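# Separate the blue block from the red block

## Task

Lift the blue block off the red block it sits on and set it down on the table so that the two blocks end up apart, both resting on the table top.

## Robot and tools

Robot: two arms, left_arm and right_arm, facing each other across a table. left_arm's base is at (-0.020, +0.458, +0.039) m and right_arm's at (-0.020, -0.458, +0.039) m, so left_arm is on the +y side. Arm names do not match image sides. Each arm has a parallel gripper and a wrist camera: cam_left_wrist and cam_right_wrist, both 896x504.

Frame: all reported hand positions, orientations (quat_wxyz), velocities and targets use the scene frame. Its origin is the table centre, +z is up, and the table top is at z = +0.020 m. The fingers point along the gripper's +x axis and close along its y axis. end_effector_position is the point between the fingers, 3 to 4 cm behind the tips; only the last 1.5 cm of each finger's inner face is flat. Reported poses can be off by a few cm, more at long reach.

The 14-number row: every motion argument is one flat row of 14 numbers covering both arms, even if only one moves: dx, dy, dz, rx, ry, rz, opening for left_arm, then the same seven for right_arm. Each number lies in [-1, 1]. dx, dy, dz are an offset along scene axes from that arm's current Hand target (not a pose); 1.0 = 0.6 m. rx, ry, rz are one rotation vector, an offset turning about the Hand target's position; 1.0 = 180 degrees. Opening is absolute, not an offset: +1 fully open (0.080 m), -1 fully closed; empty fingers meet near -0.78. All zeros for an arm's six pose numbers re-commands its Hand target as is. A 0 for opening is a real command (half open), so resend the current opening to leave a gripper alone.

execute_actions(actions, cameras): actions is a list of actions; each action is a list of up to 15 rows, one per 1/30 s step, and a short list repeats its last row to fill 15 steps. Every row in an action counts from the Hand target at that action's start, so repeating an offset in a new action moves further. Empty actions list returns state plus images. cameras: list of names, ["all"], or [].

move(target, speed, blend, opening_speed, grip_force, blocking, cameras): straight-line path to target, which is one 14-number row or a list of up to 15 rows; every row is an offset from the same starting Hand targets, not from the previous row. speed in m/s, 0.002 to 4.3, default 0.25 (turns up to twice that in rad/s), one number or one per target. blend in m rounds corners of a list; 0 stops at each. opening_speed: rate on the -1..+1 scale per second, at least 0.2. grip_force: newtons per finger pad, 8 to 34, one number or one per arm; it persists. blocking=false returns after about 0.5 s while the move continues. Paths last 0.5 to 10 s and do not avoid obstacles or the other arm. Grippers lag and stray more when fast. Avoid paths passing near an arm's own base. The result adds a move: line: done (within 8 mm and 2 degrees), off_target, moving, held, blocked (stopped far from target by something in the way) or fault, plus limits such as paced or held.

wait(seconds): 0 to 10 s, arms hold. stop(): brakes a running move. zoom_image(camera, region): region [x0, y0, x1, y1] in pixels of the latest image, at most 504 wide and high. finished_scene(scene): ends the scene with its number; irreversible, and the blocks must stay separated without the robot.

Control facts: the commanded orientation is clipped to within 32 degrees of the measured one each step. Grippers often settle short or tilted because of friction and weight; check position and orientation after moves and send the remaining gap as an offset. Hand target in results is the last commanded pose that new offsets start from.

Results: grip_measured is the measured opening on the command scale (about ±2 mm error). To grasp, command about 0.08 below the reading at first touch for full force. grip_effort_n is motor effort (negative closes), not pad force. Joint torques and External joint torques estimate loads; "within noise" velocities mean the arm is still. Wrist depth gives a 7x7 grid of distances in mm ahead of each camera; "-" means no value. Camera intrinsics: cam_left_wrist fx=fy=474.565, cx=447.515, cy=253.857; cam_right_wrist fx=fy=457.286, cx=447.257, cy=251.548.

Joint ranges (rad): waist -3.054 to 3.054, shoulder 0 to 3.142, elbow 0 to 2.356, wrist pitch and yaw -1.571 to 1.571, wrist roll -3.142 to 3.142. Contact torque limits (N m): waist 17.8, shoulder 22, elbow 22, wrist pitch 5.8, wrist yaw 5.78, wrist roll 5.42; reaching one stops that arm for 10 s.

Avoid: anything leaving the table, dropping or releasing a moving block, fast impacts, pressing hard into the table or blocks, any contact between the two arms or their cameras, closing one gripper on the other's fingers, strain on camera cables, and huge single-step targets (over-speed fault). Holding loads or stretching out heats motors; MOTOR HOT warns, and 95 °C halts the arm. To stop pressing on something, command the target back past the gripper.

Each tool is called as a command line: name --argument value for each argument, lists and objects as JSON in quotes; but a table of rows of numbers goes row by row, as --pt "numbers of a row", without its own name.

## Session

execute_actions --actions '[]'

Scene clock: 0.00 s.
left_arm: end_effector_position=(-0.1600, +0.3127, +0.2489) grip_measured=+1.000 grip_effort_n=n/a end_effector_quat_wxyz=(+0.729, +0.182, +0.149, -0.644) | right_arm: end_effector_position=(+0.0235, -0.1789, +0.1385) grip_measured=+1.000 grip_effort_n=n/a end_effector_quat_wxyz=(+0.393, -0.164, -0.090, +0.900)
Joint positions: left_arm=[-1.496 1.168 0.921 -1.459 -1.099 -1.64 0.08] | right_arm=[-0.693 1.496 0.469 0.079 -1.292 -1.233 0.08]
Joint velocities: within noise
Joint torques (N m): no reading
External joint torques (N m): no reading
Heat: left arm: hottest shoulder 29 °C (+0.0 °C/min); right arm: hottest elbow 30 °C (+0.0 °C/min).
Wrist depth (mm): cam_left_wrist=[- 1859 537 737 713 2410 954 / - 689 676 633 605 1873 1058 / 571 565 540 517 490 467 1142 / 485 468 455 439 423 408 1276 / 417 407 394 379 370 361 1157 / 378 - 338 335 326 - 328 / - - 305 300 293 - -] | cam_right_wrist=[1130 766 962 1969 - - - / 334 381 471 650 722 - 499 / 275 304 353 460 572 594 - / 228 255 293 343 415 528 726 / 199 218 246 275 320 382 460 / - - 206 230 255 - 382 / - 81 176 197 219 83 -]
Hand target: left_arm -0.1603, +0.3125, +0.2500; +0.728, +0.179, +0.149, -0.644 | right_arm +0.0234, -0.1789, +0.1386; +0.393, -0.163, -0.090, +0.900
Tool commands: left_gripper/opening=+1.0 right_gripper/opening=+1.0

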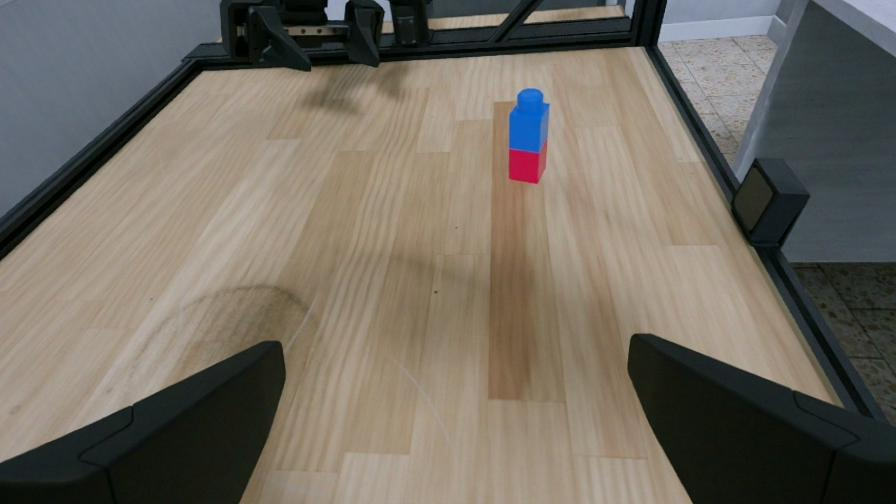

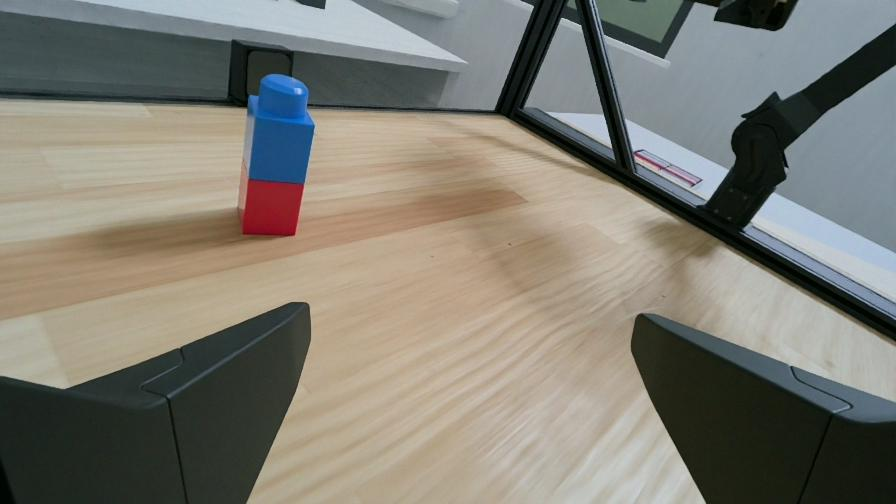

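zoom_image --camera "cam_left_wrist" --region '[480, 70, 580, 200]'

zoom_image --camera "cam_right_wrist" --region '[210, 60, 340, 250]'

Scaled by 3.877.

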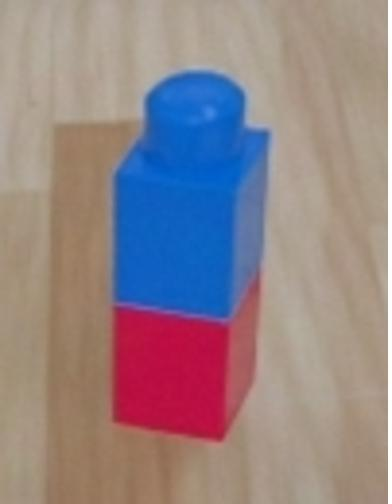

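Scaled by 2.653.

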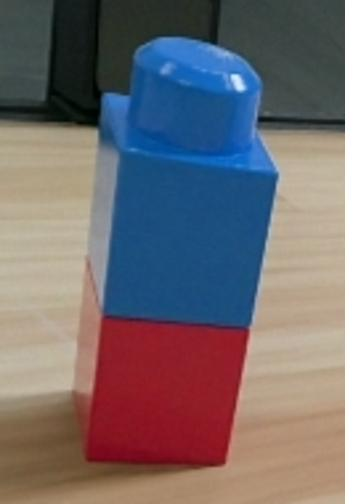

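move --target '[0.0188, -0.4725, -0.2233, 0.021, 0.0199, -0.1387, 0.7, -0.4307, -0.0452, 0.0957, -0.1778, 0.0766, -0.357, 0.7]' --speed 0.3 --cameras '["all"]'

Scene clock: 51.73 s.
left_arm: end_effector_position=(-0.1485, +0.0335, +0.1132) grip_measured=+0.703 grip_effort_n=-16.5 end_effector_quat_wxyz=(+0.560, +0.214, +0.155, -0.785) | right_arm: end_effector_position=(-0.2321, -0.2076, +0.1948) grip_measured=+0.702 grip_effort_n=-14.2 end_effector_quat_wxyz=(+0.754, -0.183, +0.291, +0.559)
Joint positions: left_arm=[-0.279 1.781 0.767 0.478 0.046 0.024 0.067] | right_arm=[1.051 1.546 1.107 -0.847 0.835 1.259 0.067]
Joint torques (N m): left_arm=[0.18 -6.26 8.18 1.96 0.13 0.16] | right_arm=[0.11 -4.55 8.88 0.65 0.62 0.15]
External joint torques (N m): left_arm=[0.18 0.54 2.89 0.41 0.12 0.15] | right_arm=[0.12 1.27 2.81 -0.08 0.11 0.15]
Heat: left arm: hottest elbow 32 °C (+7.0 °C/min); right arm: hottest elbow 33 °C (+3.5 °C/min).
Wrist depth (mm): cam_left_wrist=[335 337 339 160 342 994 1103 / 280 282 284 169 285 285 1127 / 241 242 242 236 244 243 237 / 211 211 212 213 213 213 214 / 188 188 188 188 193 189 189 / 173 172 166 170 169 90 171 / - - 154 154 152 - -] | cam_right_wrist=[1491 388 392 396 402 411 417 / 913 343 348 353 357 362 368 / 241 310 313 310 321 326 329 / 1091 282 285 277 291 294 296 / 1012 263 257 264 270 269 272 / - - 234 243 241 78 255 / - - 221 225 227 78 -]
Hand target: left_arm -0.1490, +0.0290, +0.1160; -0.561, -0.211, -0.150, +0.787 | right_arm -0.2350, -0.2061, +0.1961; +0.755, -0.180, +0.292, +0.559
Off the commanded pose: left_arm 0.005 m, 1 deg | right_arm 0.004 m, 0 deg.
move: done

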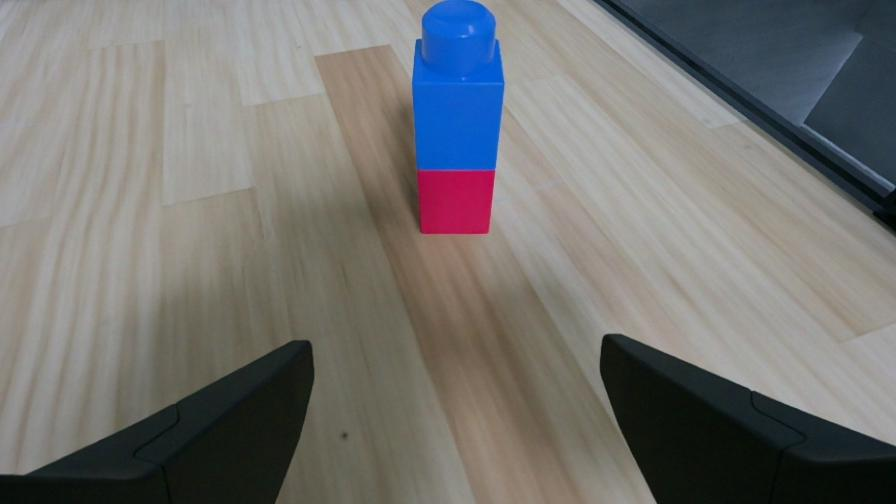

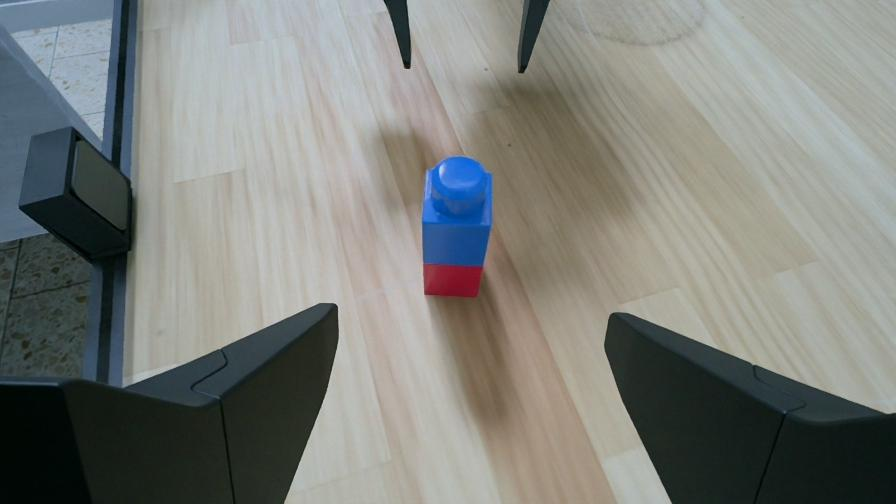

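zoom_image --camera "cam_left_wrist" --region '[390, 0, 530, 250]'

zoom_image --camera "cam_right_wrist" --region '[390, 140, 530, 310]'

Scaled by 2.016.

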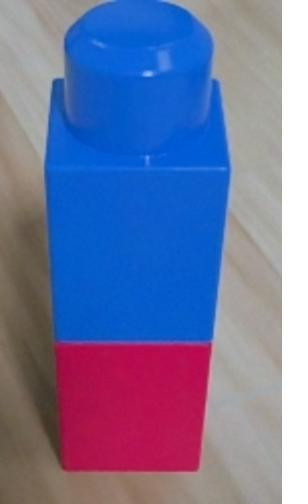

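Scaled by 2.965.

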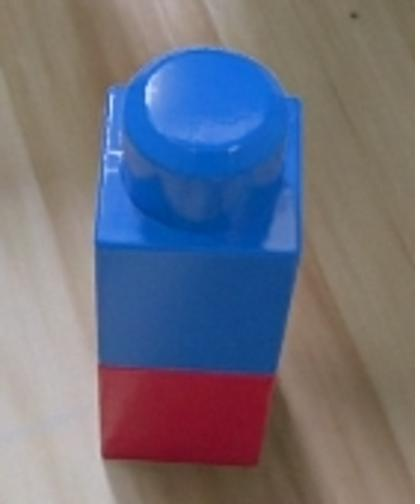

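move --target '[-0.065, -0.1842, -0.0875, 0, 0, 0, 0.7, 0.055, 0.1568, -0.161, 0, 0, 0, 0.7]' --speed 0.15 --cameras '["all"]'

Scene clock: 86.43 s.
left_arm: end_effector_position=(-0.1855, -0.0789, +0.0640) grip_measured=+0.703 grip_effort_n=-15.6 end_effector_quat_wxyz=(+0.560, +0.213, +0.151, -0.786) | right_arm: end_effector_position=(-0.2039, -0.1099, +0.1068) grip_measured=+0.702 grip_effort_n=-14.2 end_effector_quat_wxyz=(+0.755, -0.170, +0.292, +0.562)
Joint positions: left_arm=[-0.289 2.263 1.272 0.463 0.037 0.023 0.067] | right_arm=[0.738 1.77 0.927 -0.141 0.709 0.868 0.067]
Joint torques (N m): left_arm=[-0.51 -9.46 8.26 1.58 -0.09 -0.1] | right_arm=[0.03 -5.83 5.26 1.25 0.23 -0.11]
External joint torques (N m): left_arm=[-0.51 0.56 2.89 0.02 -0.1 -0.1] | right_arm=[-0.02 1.38 -0.4 0.12 -0.15 -0.11]
Heat: left arm: hottest wrist pitch 33 °C (+5.0 °C/min); right arm: hottest elbow 38 °C (+7.1 °C/min).
Wrist depth (mm): cam_left_wrist=[- - - - - - - / - - - - - - - / - - - - - - 160 / 135 - - - - - 140 / 124 123 121 - - 124 124 / 114 114 107 - - 90 114 / - - 101 99 101 - -] | cam_right_wrist=[254 255 - 104 - 253 261 / 224 113 133 126 138 129 225 / 202 116 123 145 140 115 198 / 183 184 130 78 146 179 187 / 168 171 131 72 110 170 171 / - - 96 82 100 78 159 / - - 142 140 144 78 -]
Hand target: left_arm -0.1878, -0.0816, +0.0636; -0.561, -0.211, -0.150, +0.786 | right_arm -0.2020, -0.1119, +0.0994; +0.755, -0.180, +0.292, +0.559
Off the commanded pose: left_arm 0.004 m, 0 deg | right_arm 0.008 m, 1 deg.
move: done

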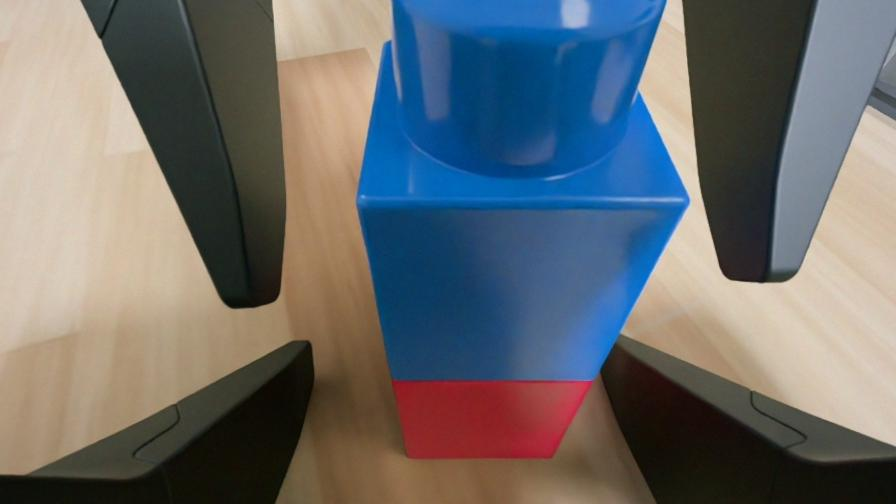

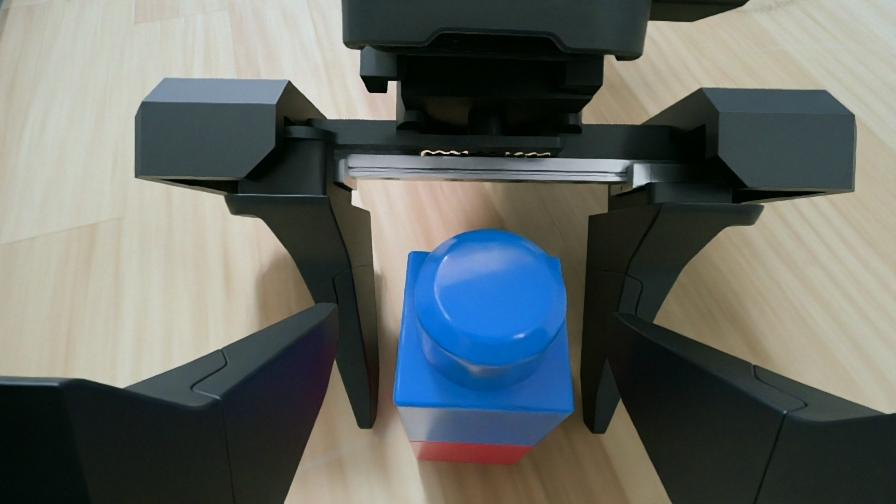

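move --pt "-0.0087 0.003 0 0 0 0 0.7 -0.0027 -0.0078 -0.0067 0 0 0 0.7" --pt "-0.0087 0.003 0 0 0 0 -0.3 -0.0027 -0.0078 -0.0067 0 0 0 0.7" --speed 0.06 --opening_speed 0.7 --grip_force '[20, 15]' --cameras '["all"]'

Scene clock: 97.87 s.
left_arm: end_effector_position=(-0.1910, -0.0771, +0.0638) grip_measured=-0.125 grip_effort_n=-54.7 end_effector_quat_wxyz=(+0.560, +0.213, +0.151, -0.786) | right_arm: end_effector_position=(-0.2057, -0.1138, +0.1028) grip_measured=+0.702 grip_effort_n=-14.2 end_effector_quat_wxyz=(+0.753, -0.172, +0.293, +0.563)
Joint positions: left_arm=[-0.303 2.263 1.272 0.463 0.026 0.017 0.029] | right_arm=[0.749 1.773 0.915 -0.133 0.709 0.874 0.067]
Joint torques (N m): left_arm=[-0.41 -9.46 8.15 1.64 -0.09 -0.12] | right_arm=[0.21 -5.76 5.03 1.25 0.52 0.15]
External joint torques (N m): left_arm=[-0.33 0.45 2.85 0.1 -0.1 -0.12] | right_arm=[0.24 1.34 -0.53 0.14 0.12 0.15]
Heat: left arm: hottest shoulder 34 °C (+5.0 °C/min); right arm: hottest elbow 37 °C (+5.0 °C/min).
Wrist depth (mm): cam_left_wrist=[- - - - - - 1005 / - - - - - - 181 / - - - - - - 159 / 139 - - - - 136 140 / 123 124 - - 124 124 124 / 111 111 - - - 114 114 / - - - 99 - - -] | cam_right_wrist=[246 247 236 113 239 253 254 / 213 112 122 126 137 115 214 / 196 189 122 195 127 167 196 / 178 178 176 72 126 181 182 / 163 166 111 70 110 166 166 / - - 147 97 109 78 156 / - - 138 140 141 78 -]
Hand target: left_arm -0.1932, -0.0798, +0.0636; -0.561, -0.211, -0.150, +0.787 | right_arm -0.2036, -0.1167, +0.0955; +0.755, -0.180, +0.292, +0.559
Off the commanded pose: left_arm 0.003 m, 0 deg | right_arm 0.008 m, 1 deg.
grip_force (N): 20, 15
move: done

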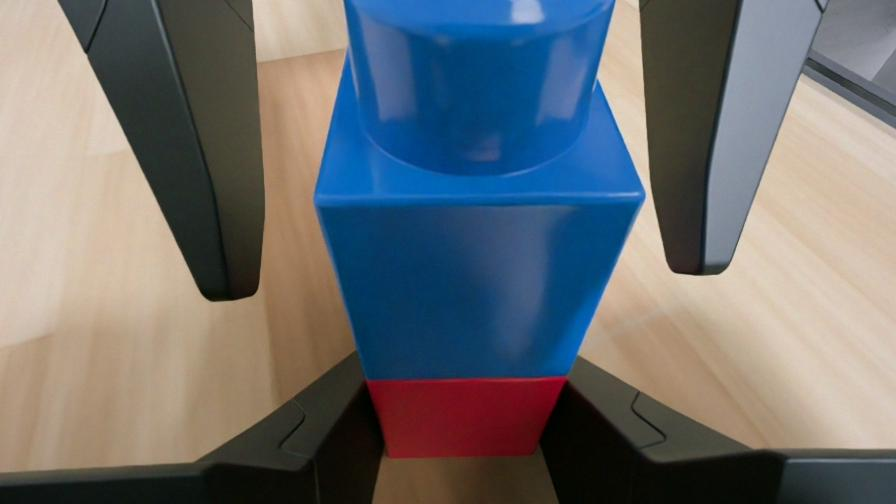

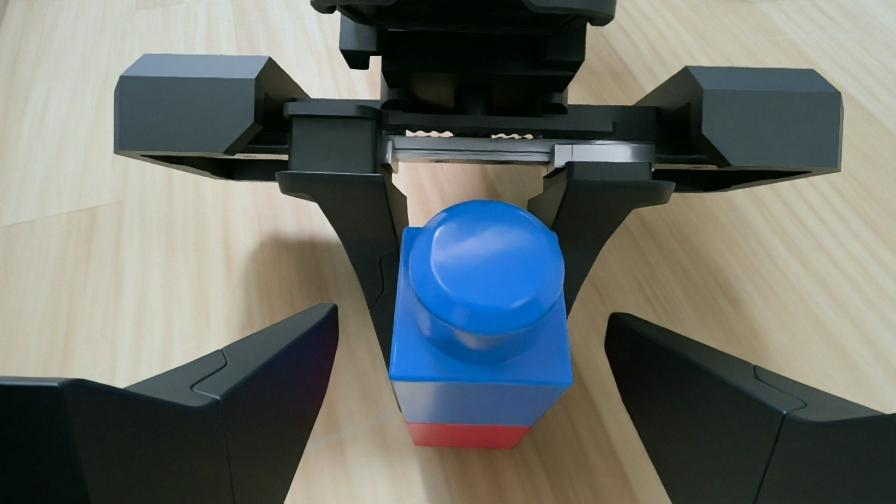

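move --pt "0 0 0 0 0 0 -0.3 0 0 0 0 0 0 -0.3" --pt "0 0 0.013 0 0 0 -0.35 0 0 0.0833 0 0 0 -0.35" --speed '[0.05, 0.05]' --opening_speed 0.7 --grip_force '[34, 34]' --cameras '["all"]'

Scene clock: 113.77 s.
left_arm: end_effector_position=(-0.1918, -0.0792, +0.0658) grip_measured=-0.138 grip_effort_n=-83.5 end_effector_quat_wxyz=(+0.561, +0.216, +0.153, -0.784) | right_arm: end_effector_position=(-0.2020, -0.1194, +0.1370) grip_measured=-0.107 grip_effort_n=-83.5 end_effector_quat_wxyz=(+0.753, -0.193, +0.291, +0.557)
Joint positions: left_arm=[-0.304 2.263 1.29 0.438 0.021 0.016 0.029] | right_arm=[0.751 1.692 0.996 -0.339 0.707 0.874 0.03]
Joint torques (N m): left_arm=[-0.28 -11.82 6.64 1.71 0.09 -0.07] | right_arm=[0.07 -8.3 8.61 0.93 0.6 0.13]
External joint torques (N m): left_arm=[-0.25 -1.74 1.21 0.16 0.08 -0.07] | right_arm=[0.06 -1.42 2.67 -0.13 0.2 0.13]
Heat: left arm: hottest shoulder 36 °C (+6.0 °C/min); right arm: hottest elbow 36 °C (+3.0 °C/min).
Wrist depth (mm): cam_left_wrist=[- - - - - 223 957 / - - - - - 187 180 / 159 - - - 161 160 160 / 140 140 140 - 140 140 141 / 125 125 125 - 128 125 125 / 113 112 - - - 115 113 / - - - 101 - - -] | cam_right_wrist=[276 282 - 83 - 307 314 / 249 254 90 88 99 274 278 / 226 137 148 164 160 143 252 / 208 211 155 72 156 220 228 / 191 193 198 79 83 205 208 / - - - 97 80 190 196 / - - - 169 - - -]
Hand target: left_arm -0.1932, -0.0797, +0.0713; -0.561, -0.211, -0.150, +0.786 | right_arm -0.2037, -0.1167, +0.1455; +0.755, -0.180, +0.292, +0.559
Off the commanded pose: left_arm 0.006 m, 1 deg | right_arm 0.009 m, 2 deg.
move: off_target (right_arm); target 2's new opening was sent with right_arm's hand 0.009 m and 2 deg from that target

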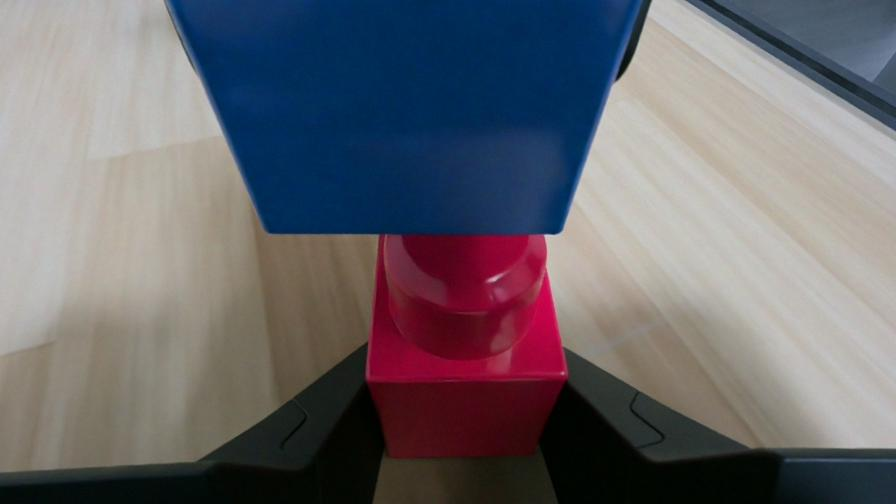

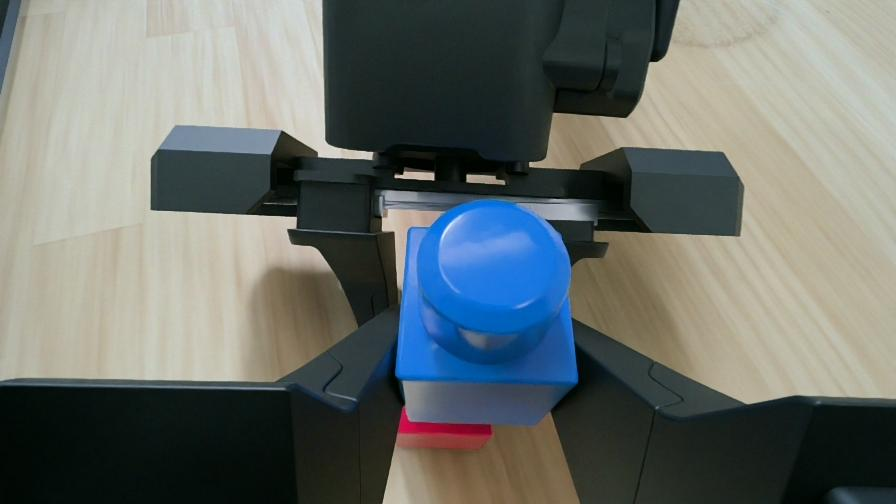

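move --pt "0 0 -0.0195 0 0 0 -0.35 0 0 0.0333 0 0 0 -0.35" --pt "0 0 -0.0195 0 0 0 -0.35 0.1428 -0.0805 0.0333 0 0 0 -0.35" --pt "0 0 -0.0195 0 0 0 -0.35 0.1428 -0.0805 -0.1225 0 0 0 -0.35" --speed '[0.08, 0.15, 0.12]' --blend '[0.01, 0.02, 0]' --cameras '["all"]'

zoom_image --camera "cam_left_wrist" --region '[100, 0, 400, 200]'

Scene clock: 120.03 s.
left_arm: end_effector_position=(-0.1926, -0.0817, +0.0657) grip_measured=-0.138 grip_effort_n=-83.5 end_effector_quat_wxyz=(+0.563, +0.208, +0.147, -0.787) | right_arm: end_effector_position=(-0.1204, -0.1624, +0.0772) grip_measured=-0.107 grip_effort_n=-83.5 end_effector_quat_wxyz=(+0.755, -0.171, +0.292, +0.562)
Joint positions: left_arm=[-0.304 2.274 1.29 0.47 0.021 0.016 0.029] | right_arm=[0.62 1.519 0.482 0.128 0.639 0.742 0.03]
Joint torques (N m): left_arm=[-0.28 -9.67 5.8 1.98 0.09 -0.07] | right_arm=[-0.25 -3.31 4.59 1.42 0.17 -0.15]
External joint torques (N m): left_arm=[-0.2 0.44 0.4 0.42 0.08 -0.07] | right_arm=[-0.23 1.32 -0.43 0.21 -0.17 -0.15]
Heat: left arm: hottest shoulder 37 °C (+7.1 °C/min); right arm: hottest elbow 36 °C (+1.0 °C/min).
Wrist depth (mm): cam_left_wrist=[- 117 231 232 232 231 971 / - 185 192 192 192 192 191 / - 158 163 168 163 163 163 / - 142 142 - 142 142 142 / 123 126 126 - 129 126 126 / 113 113 - - - 115 115 / - - - 101 - - -] | cam_right_wrist=[127 115 121 126 213 214 215 / 143 114 149 185 189 190 191 / - 120 170 173 170 171 171 / 104 122 154 72 152 154 155 / 104 127 143 79 83 141 142 / - - - 98 80 130 133 / - - - 121 117 - -]
Hand target: left_arm -0.1932, -0.0798, +0.0597; -0.561, -0.211, -0.150, +0.786 | right_arm -0.1181, -0.1650, +0.0720; +0.755, -0.180, +0.292, +0.559
Off the commanded pose: left_arm 0.006 m, 1 deg | right_arm 0.006 m, 1 deg.
move: done

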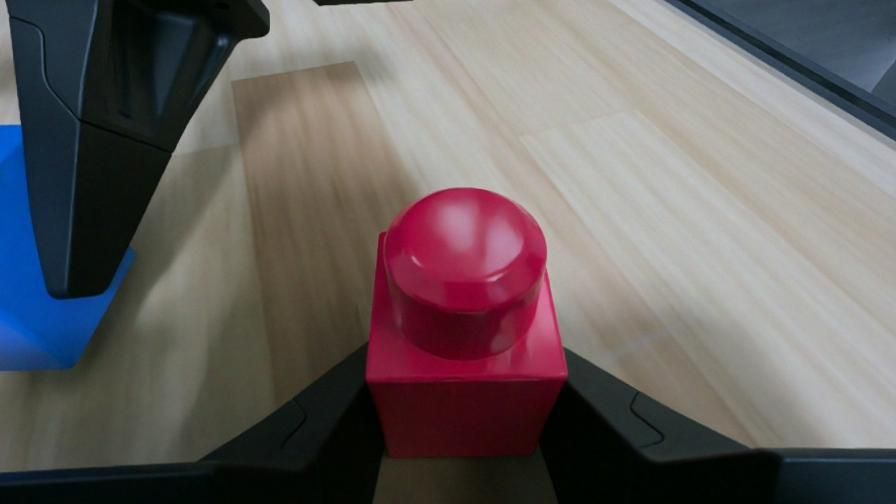

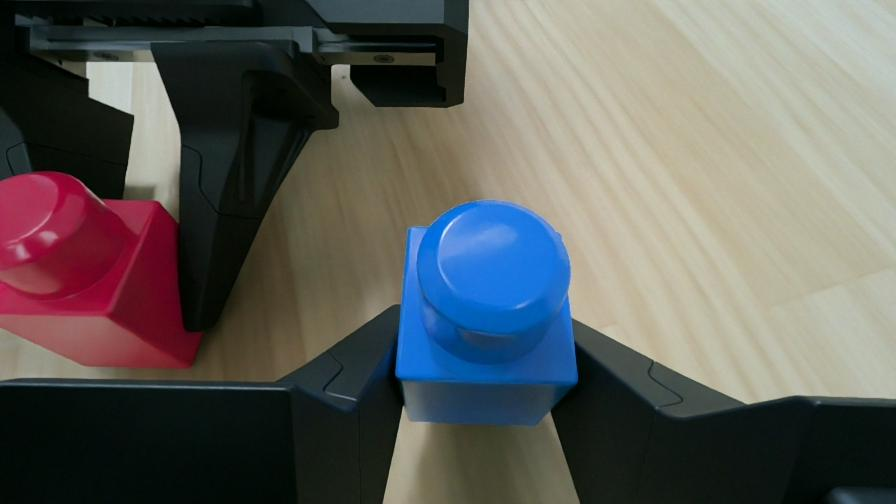

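Scaled by 1.680.

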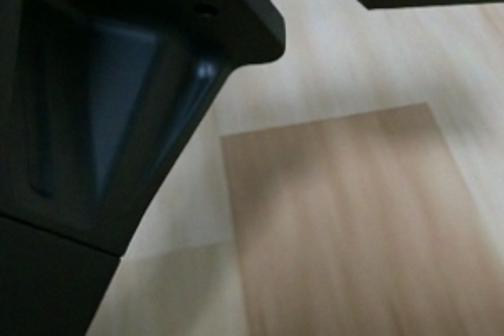

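move --target '[0, 0, -0.006, 0, 0, 0, -0.35, 0.075, -0.0167, -0.0192, 0, 0, 0, -0.35]' --speed 0.08 --cameras '["all"]'

zoom_image --camera "cam_left_wrist" --region '[0, 80, 240, 320]'

Scene clock: 125.67 s.
left_arm: end_effector_position=(-0.1928, -0.0824, +0.0640) grip_measured=-0.138 grip_effort_n=-83.5 end_effector_quat_wxyz=(+0.563, +0.206, +0.145, -0.787) | right_arm: end_effector_position=(-0.0743, -0.1728, +0.0611) grip_measured=-0.107 grip_effort_n=-83.5 end_effector_quat_wxyz=(+0.756, -0.179, +0.292, +0.558)
Joint positions: left_arm=[-0.304 2.281 1.29 0.481 0.021 0.016 0.029] | right_arm=[0.457 1.459 0.323 0.294 0.537 0.592 0.03]
Joint torques (N m): left_arm=[-0.28 -9.41 5.59 1.96 0.09 -0.07] | right_arm=[-0.27 -4.44 4.16 1.43 0.05 -0.15]
External joint torques (N m): left_arm=[-0.25 0.85 0.13 0.37 0.08 -0.07] | right_arm=[-0.26 -0.53 -0.58 0.11 -0.23 -0.15]
Heat: left arm: hottest shoulder 38 °C (+7.0 °C/min); right arm: hottest elbow 35 °C (-1.0 °C/min).
Wrist depth (mm): cam_left_wrist=[131 131 231 231 231 230 968 / 177 190 190 191 190 190 183 / 161 161 161 167 162 161 161 / 140 140 140 - 140 141 140 / 125 124 124 - 127 124 124 / 112 112 - - - 114 114 / - - - 99 - - -] | cam_right_wrist=[114 124 177 186 187 189 189 / 130 161 165 166 167 167 168 / 145 148 149 149 150 151 151 / 134 135 135 72 134 137 138 / - 124 126 78 83 126 126 / - - - 98 80 116 118 / - - - 107 105 - -]
Hand target: left_arm -0.1932, -0.0798, +0.0561; -0.561, -0.211, -0.150, +0.786 | right_arm -0.0730, -0.1750, +0.0605; +0.755, -0.180, +0.292, +0.559
Off the commanded pose: left_arm 0.008 m, 1 deg | right_arm 0.003 m, 0 deg.
move: done

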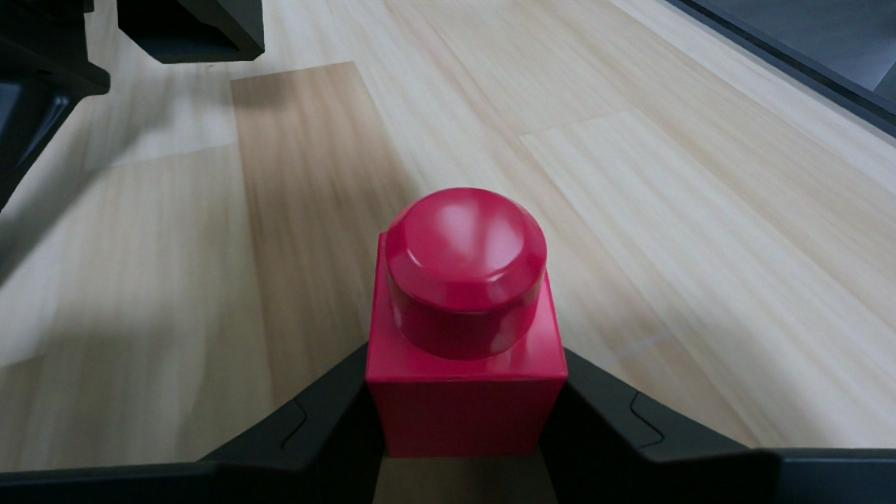

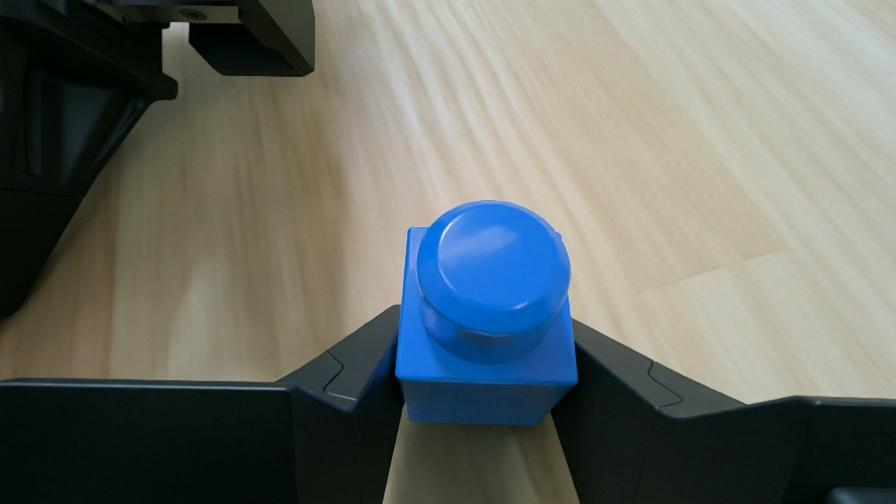

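Scaled by 2.100.

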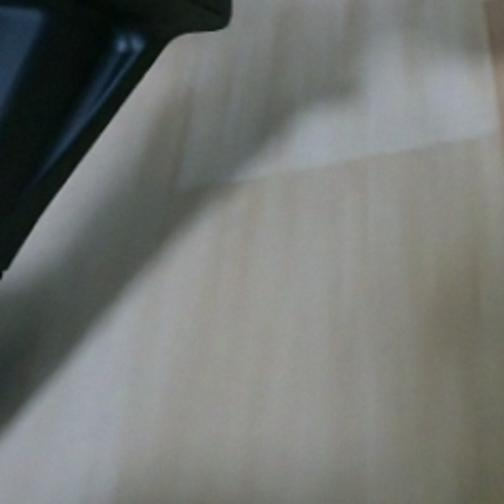

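move --pt "0 0 0.01 0 0 0 -0.35 0 0 -0.003 0 0 0 -0.35" --pt "0 0 0.01 0 0 0 0.5 0 0 -0.003 0 0 0 0.5" --pt "0.0467 0.1355 0.095 0 0 0 0.5 -0.0292 -0.0845 0.075 0 0 0 0.5" --speed '[0.03, 0.05, 0.15]' --opening_speed 0.7 --cameras '["all"]'

Scene clock: 136.07 s.
left_arm: end_effector_position=(-0.1670, +0.0005, +0.1078) grip_measured=+0.497 grip_effort_n=17.4 end_effector_quat_wxyz=(+0.560, +0.215, +0.153, -0.786) | right_arm: end_effector_position=(-0.0880, -0.2286, +0.0992) grip_measured=+0.498 grip_effort_n=13.7 end_effector_quat_wxyz=(+0.754, -0.191, +0.292, +0.557)
Joint positions: left_arm=[-0.303 1.912 0.918 0.459 0.026 0.016 0.057] | right_arm=[0.695 1.091 0.344 -0.247 0.678 0.816 0.057]
Joint torques (N m): left_arm=[0.26 -10.31 5.56 1.6 0.11 0.04] | right_arm=[0.25 -2.56 8.61 1.02 0.56 0.16]
External joint torques (N m): left_arm=[0.23 -2.42 0.15 0.03 0.11 0.04] | right_arm=[0.25 -0.24 2.7 -0.11 0.19 0.16]
Heat: left arm: hottest shoulder 41 °C (+10.2 °C/min); right arm: hottest elbow 35 °C (-2.0 °C/min).
Wrist depth (mm): cam_left_wrist=[321 300 325 325 326 1025 1080 / 269 269 270 271 270 271 - / 176 231 231 163 232 232 231 / 193 202 202 199 202 203 203 / 176 180 180 180 184 180 180 / 162 165 156 162 156 163 163 / - - 147 147 147 - -] | cam_right_wrist=[233 236 238 242 245 249 253 / 210 211 214 217 219 222 225 / 162 191 194 134 198 200 202 / 171 175 177 162 181 182 184 / 160 162 158 164 168 167 169 / - - 96 152 151 76 158 / - - 141 143 142 - -]
Hand target: left_arm -0.1651, +0.0016, +0.1129; -0.561, -0.211, -0.150, +0.786 | right_arm -0.0905, -0.2257, +0.1054; +0.755, -0.180, +0.292, +0.559
Off the commanded pose: left_arm 0.006 m, 1 deg | right_arm 0.007 m, 1 deg.
move: done

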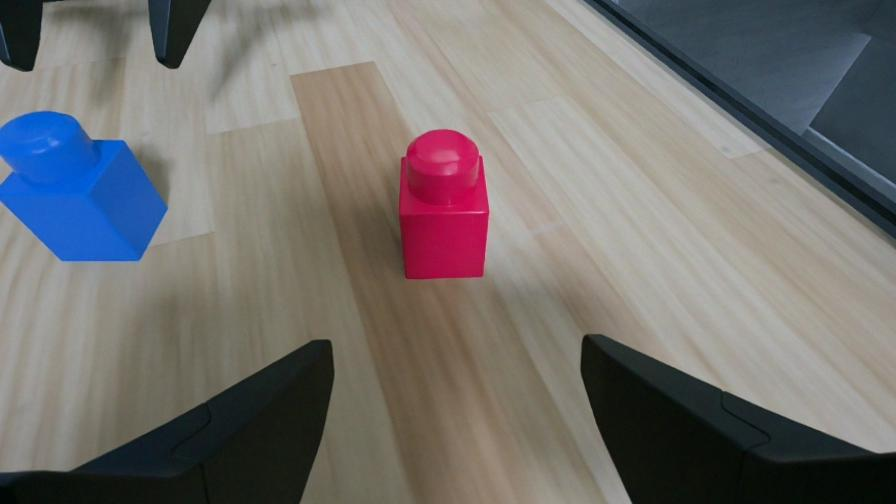

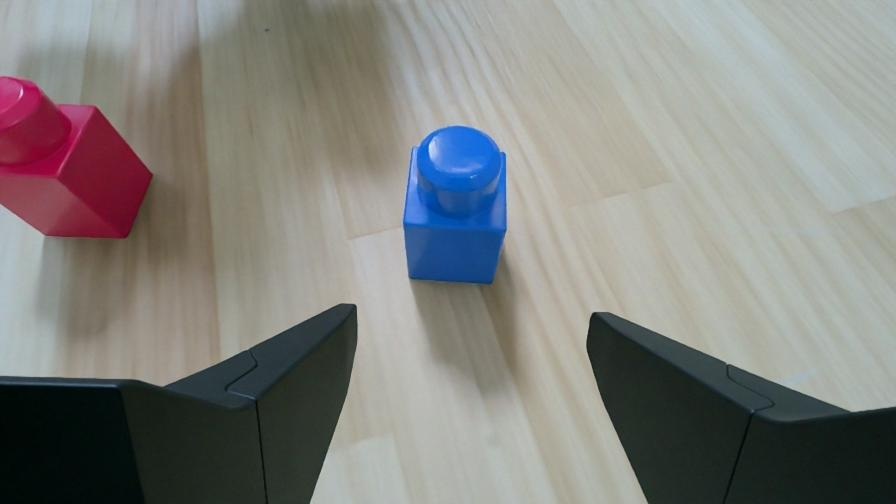

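Both blocks are standing apart on the table, and both grippers are clear.

finished_scene --scene 2

The scene is finished: the task was done.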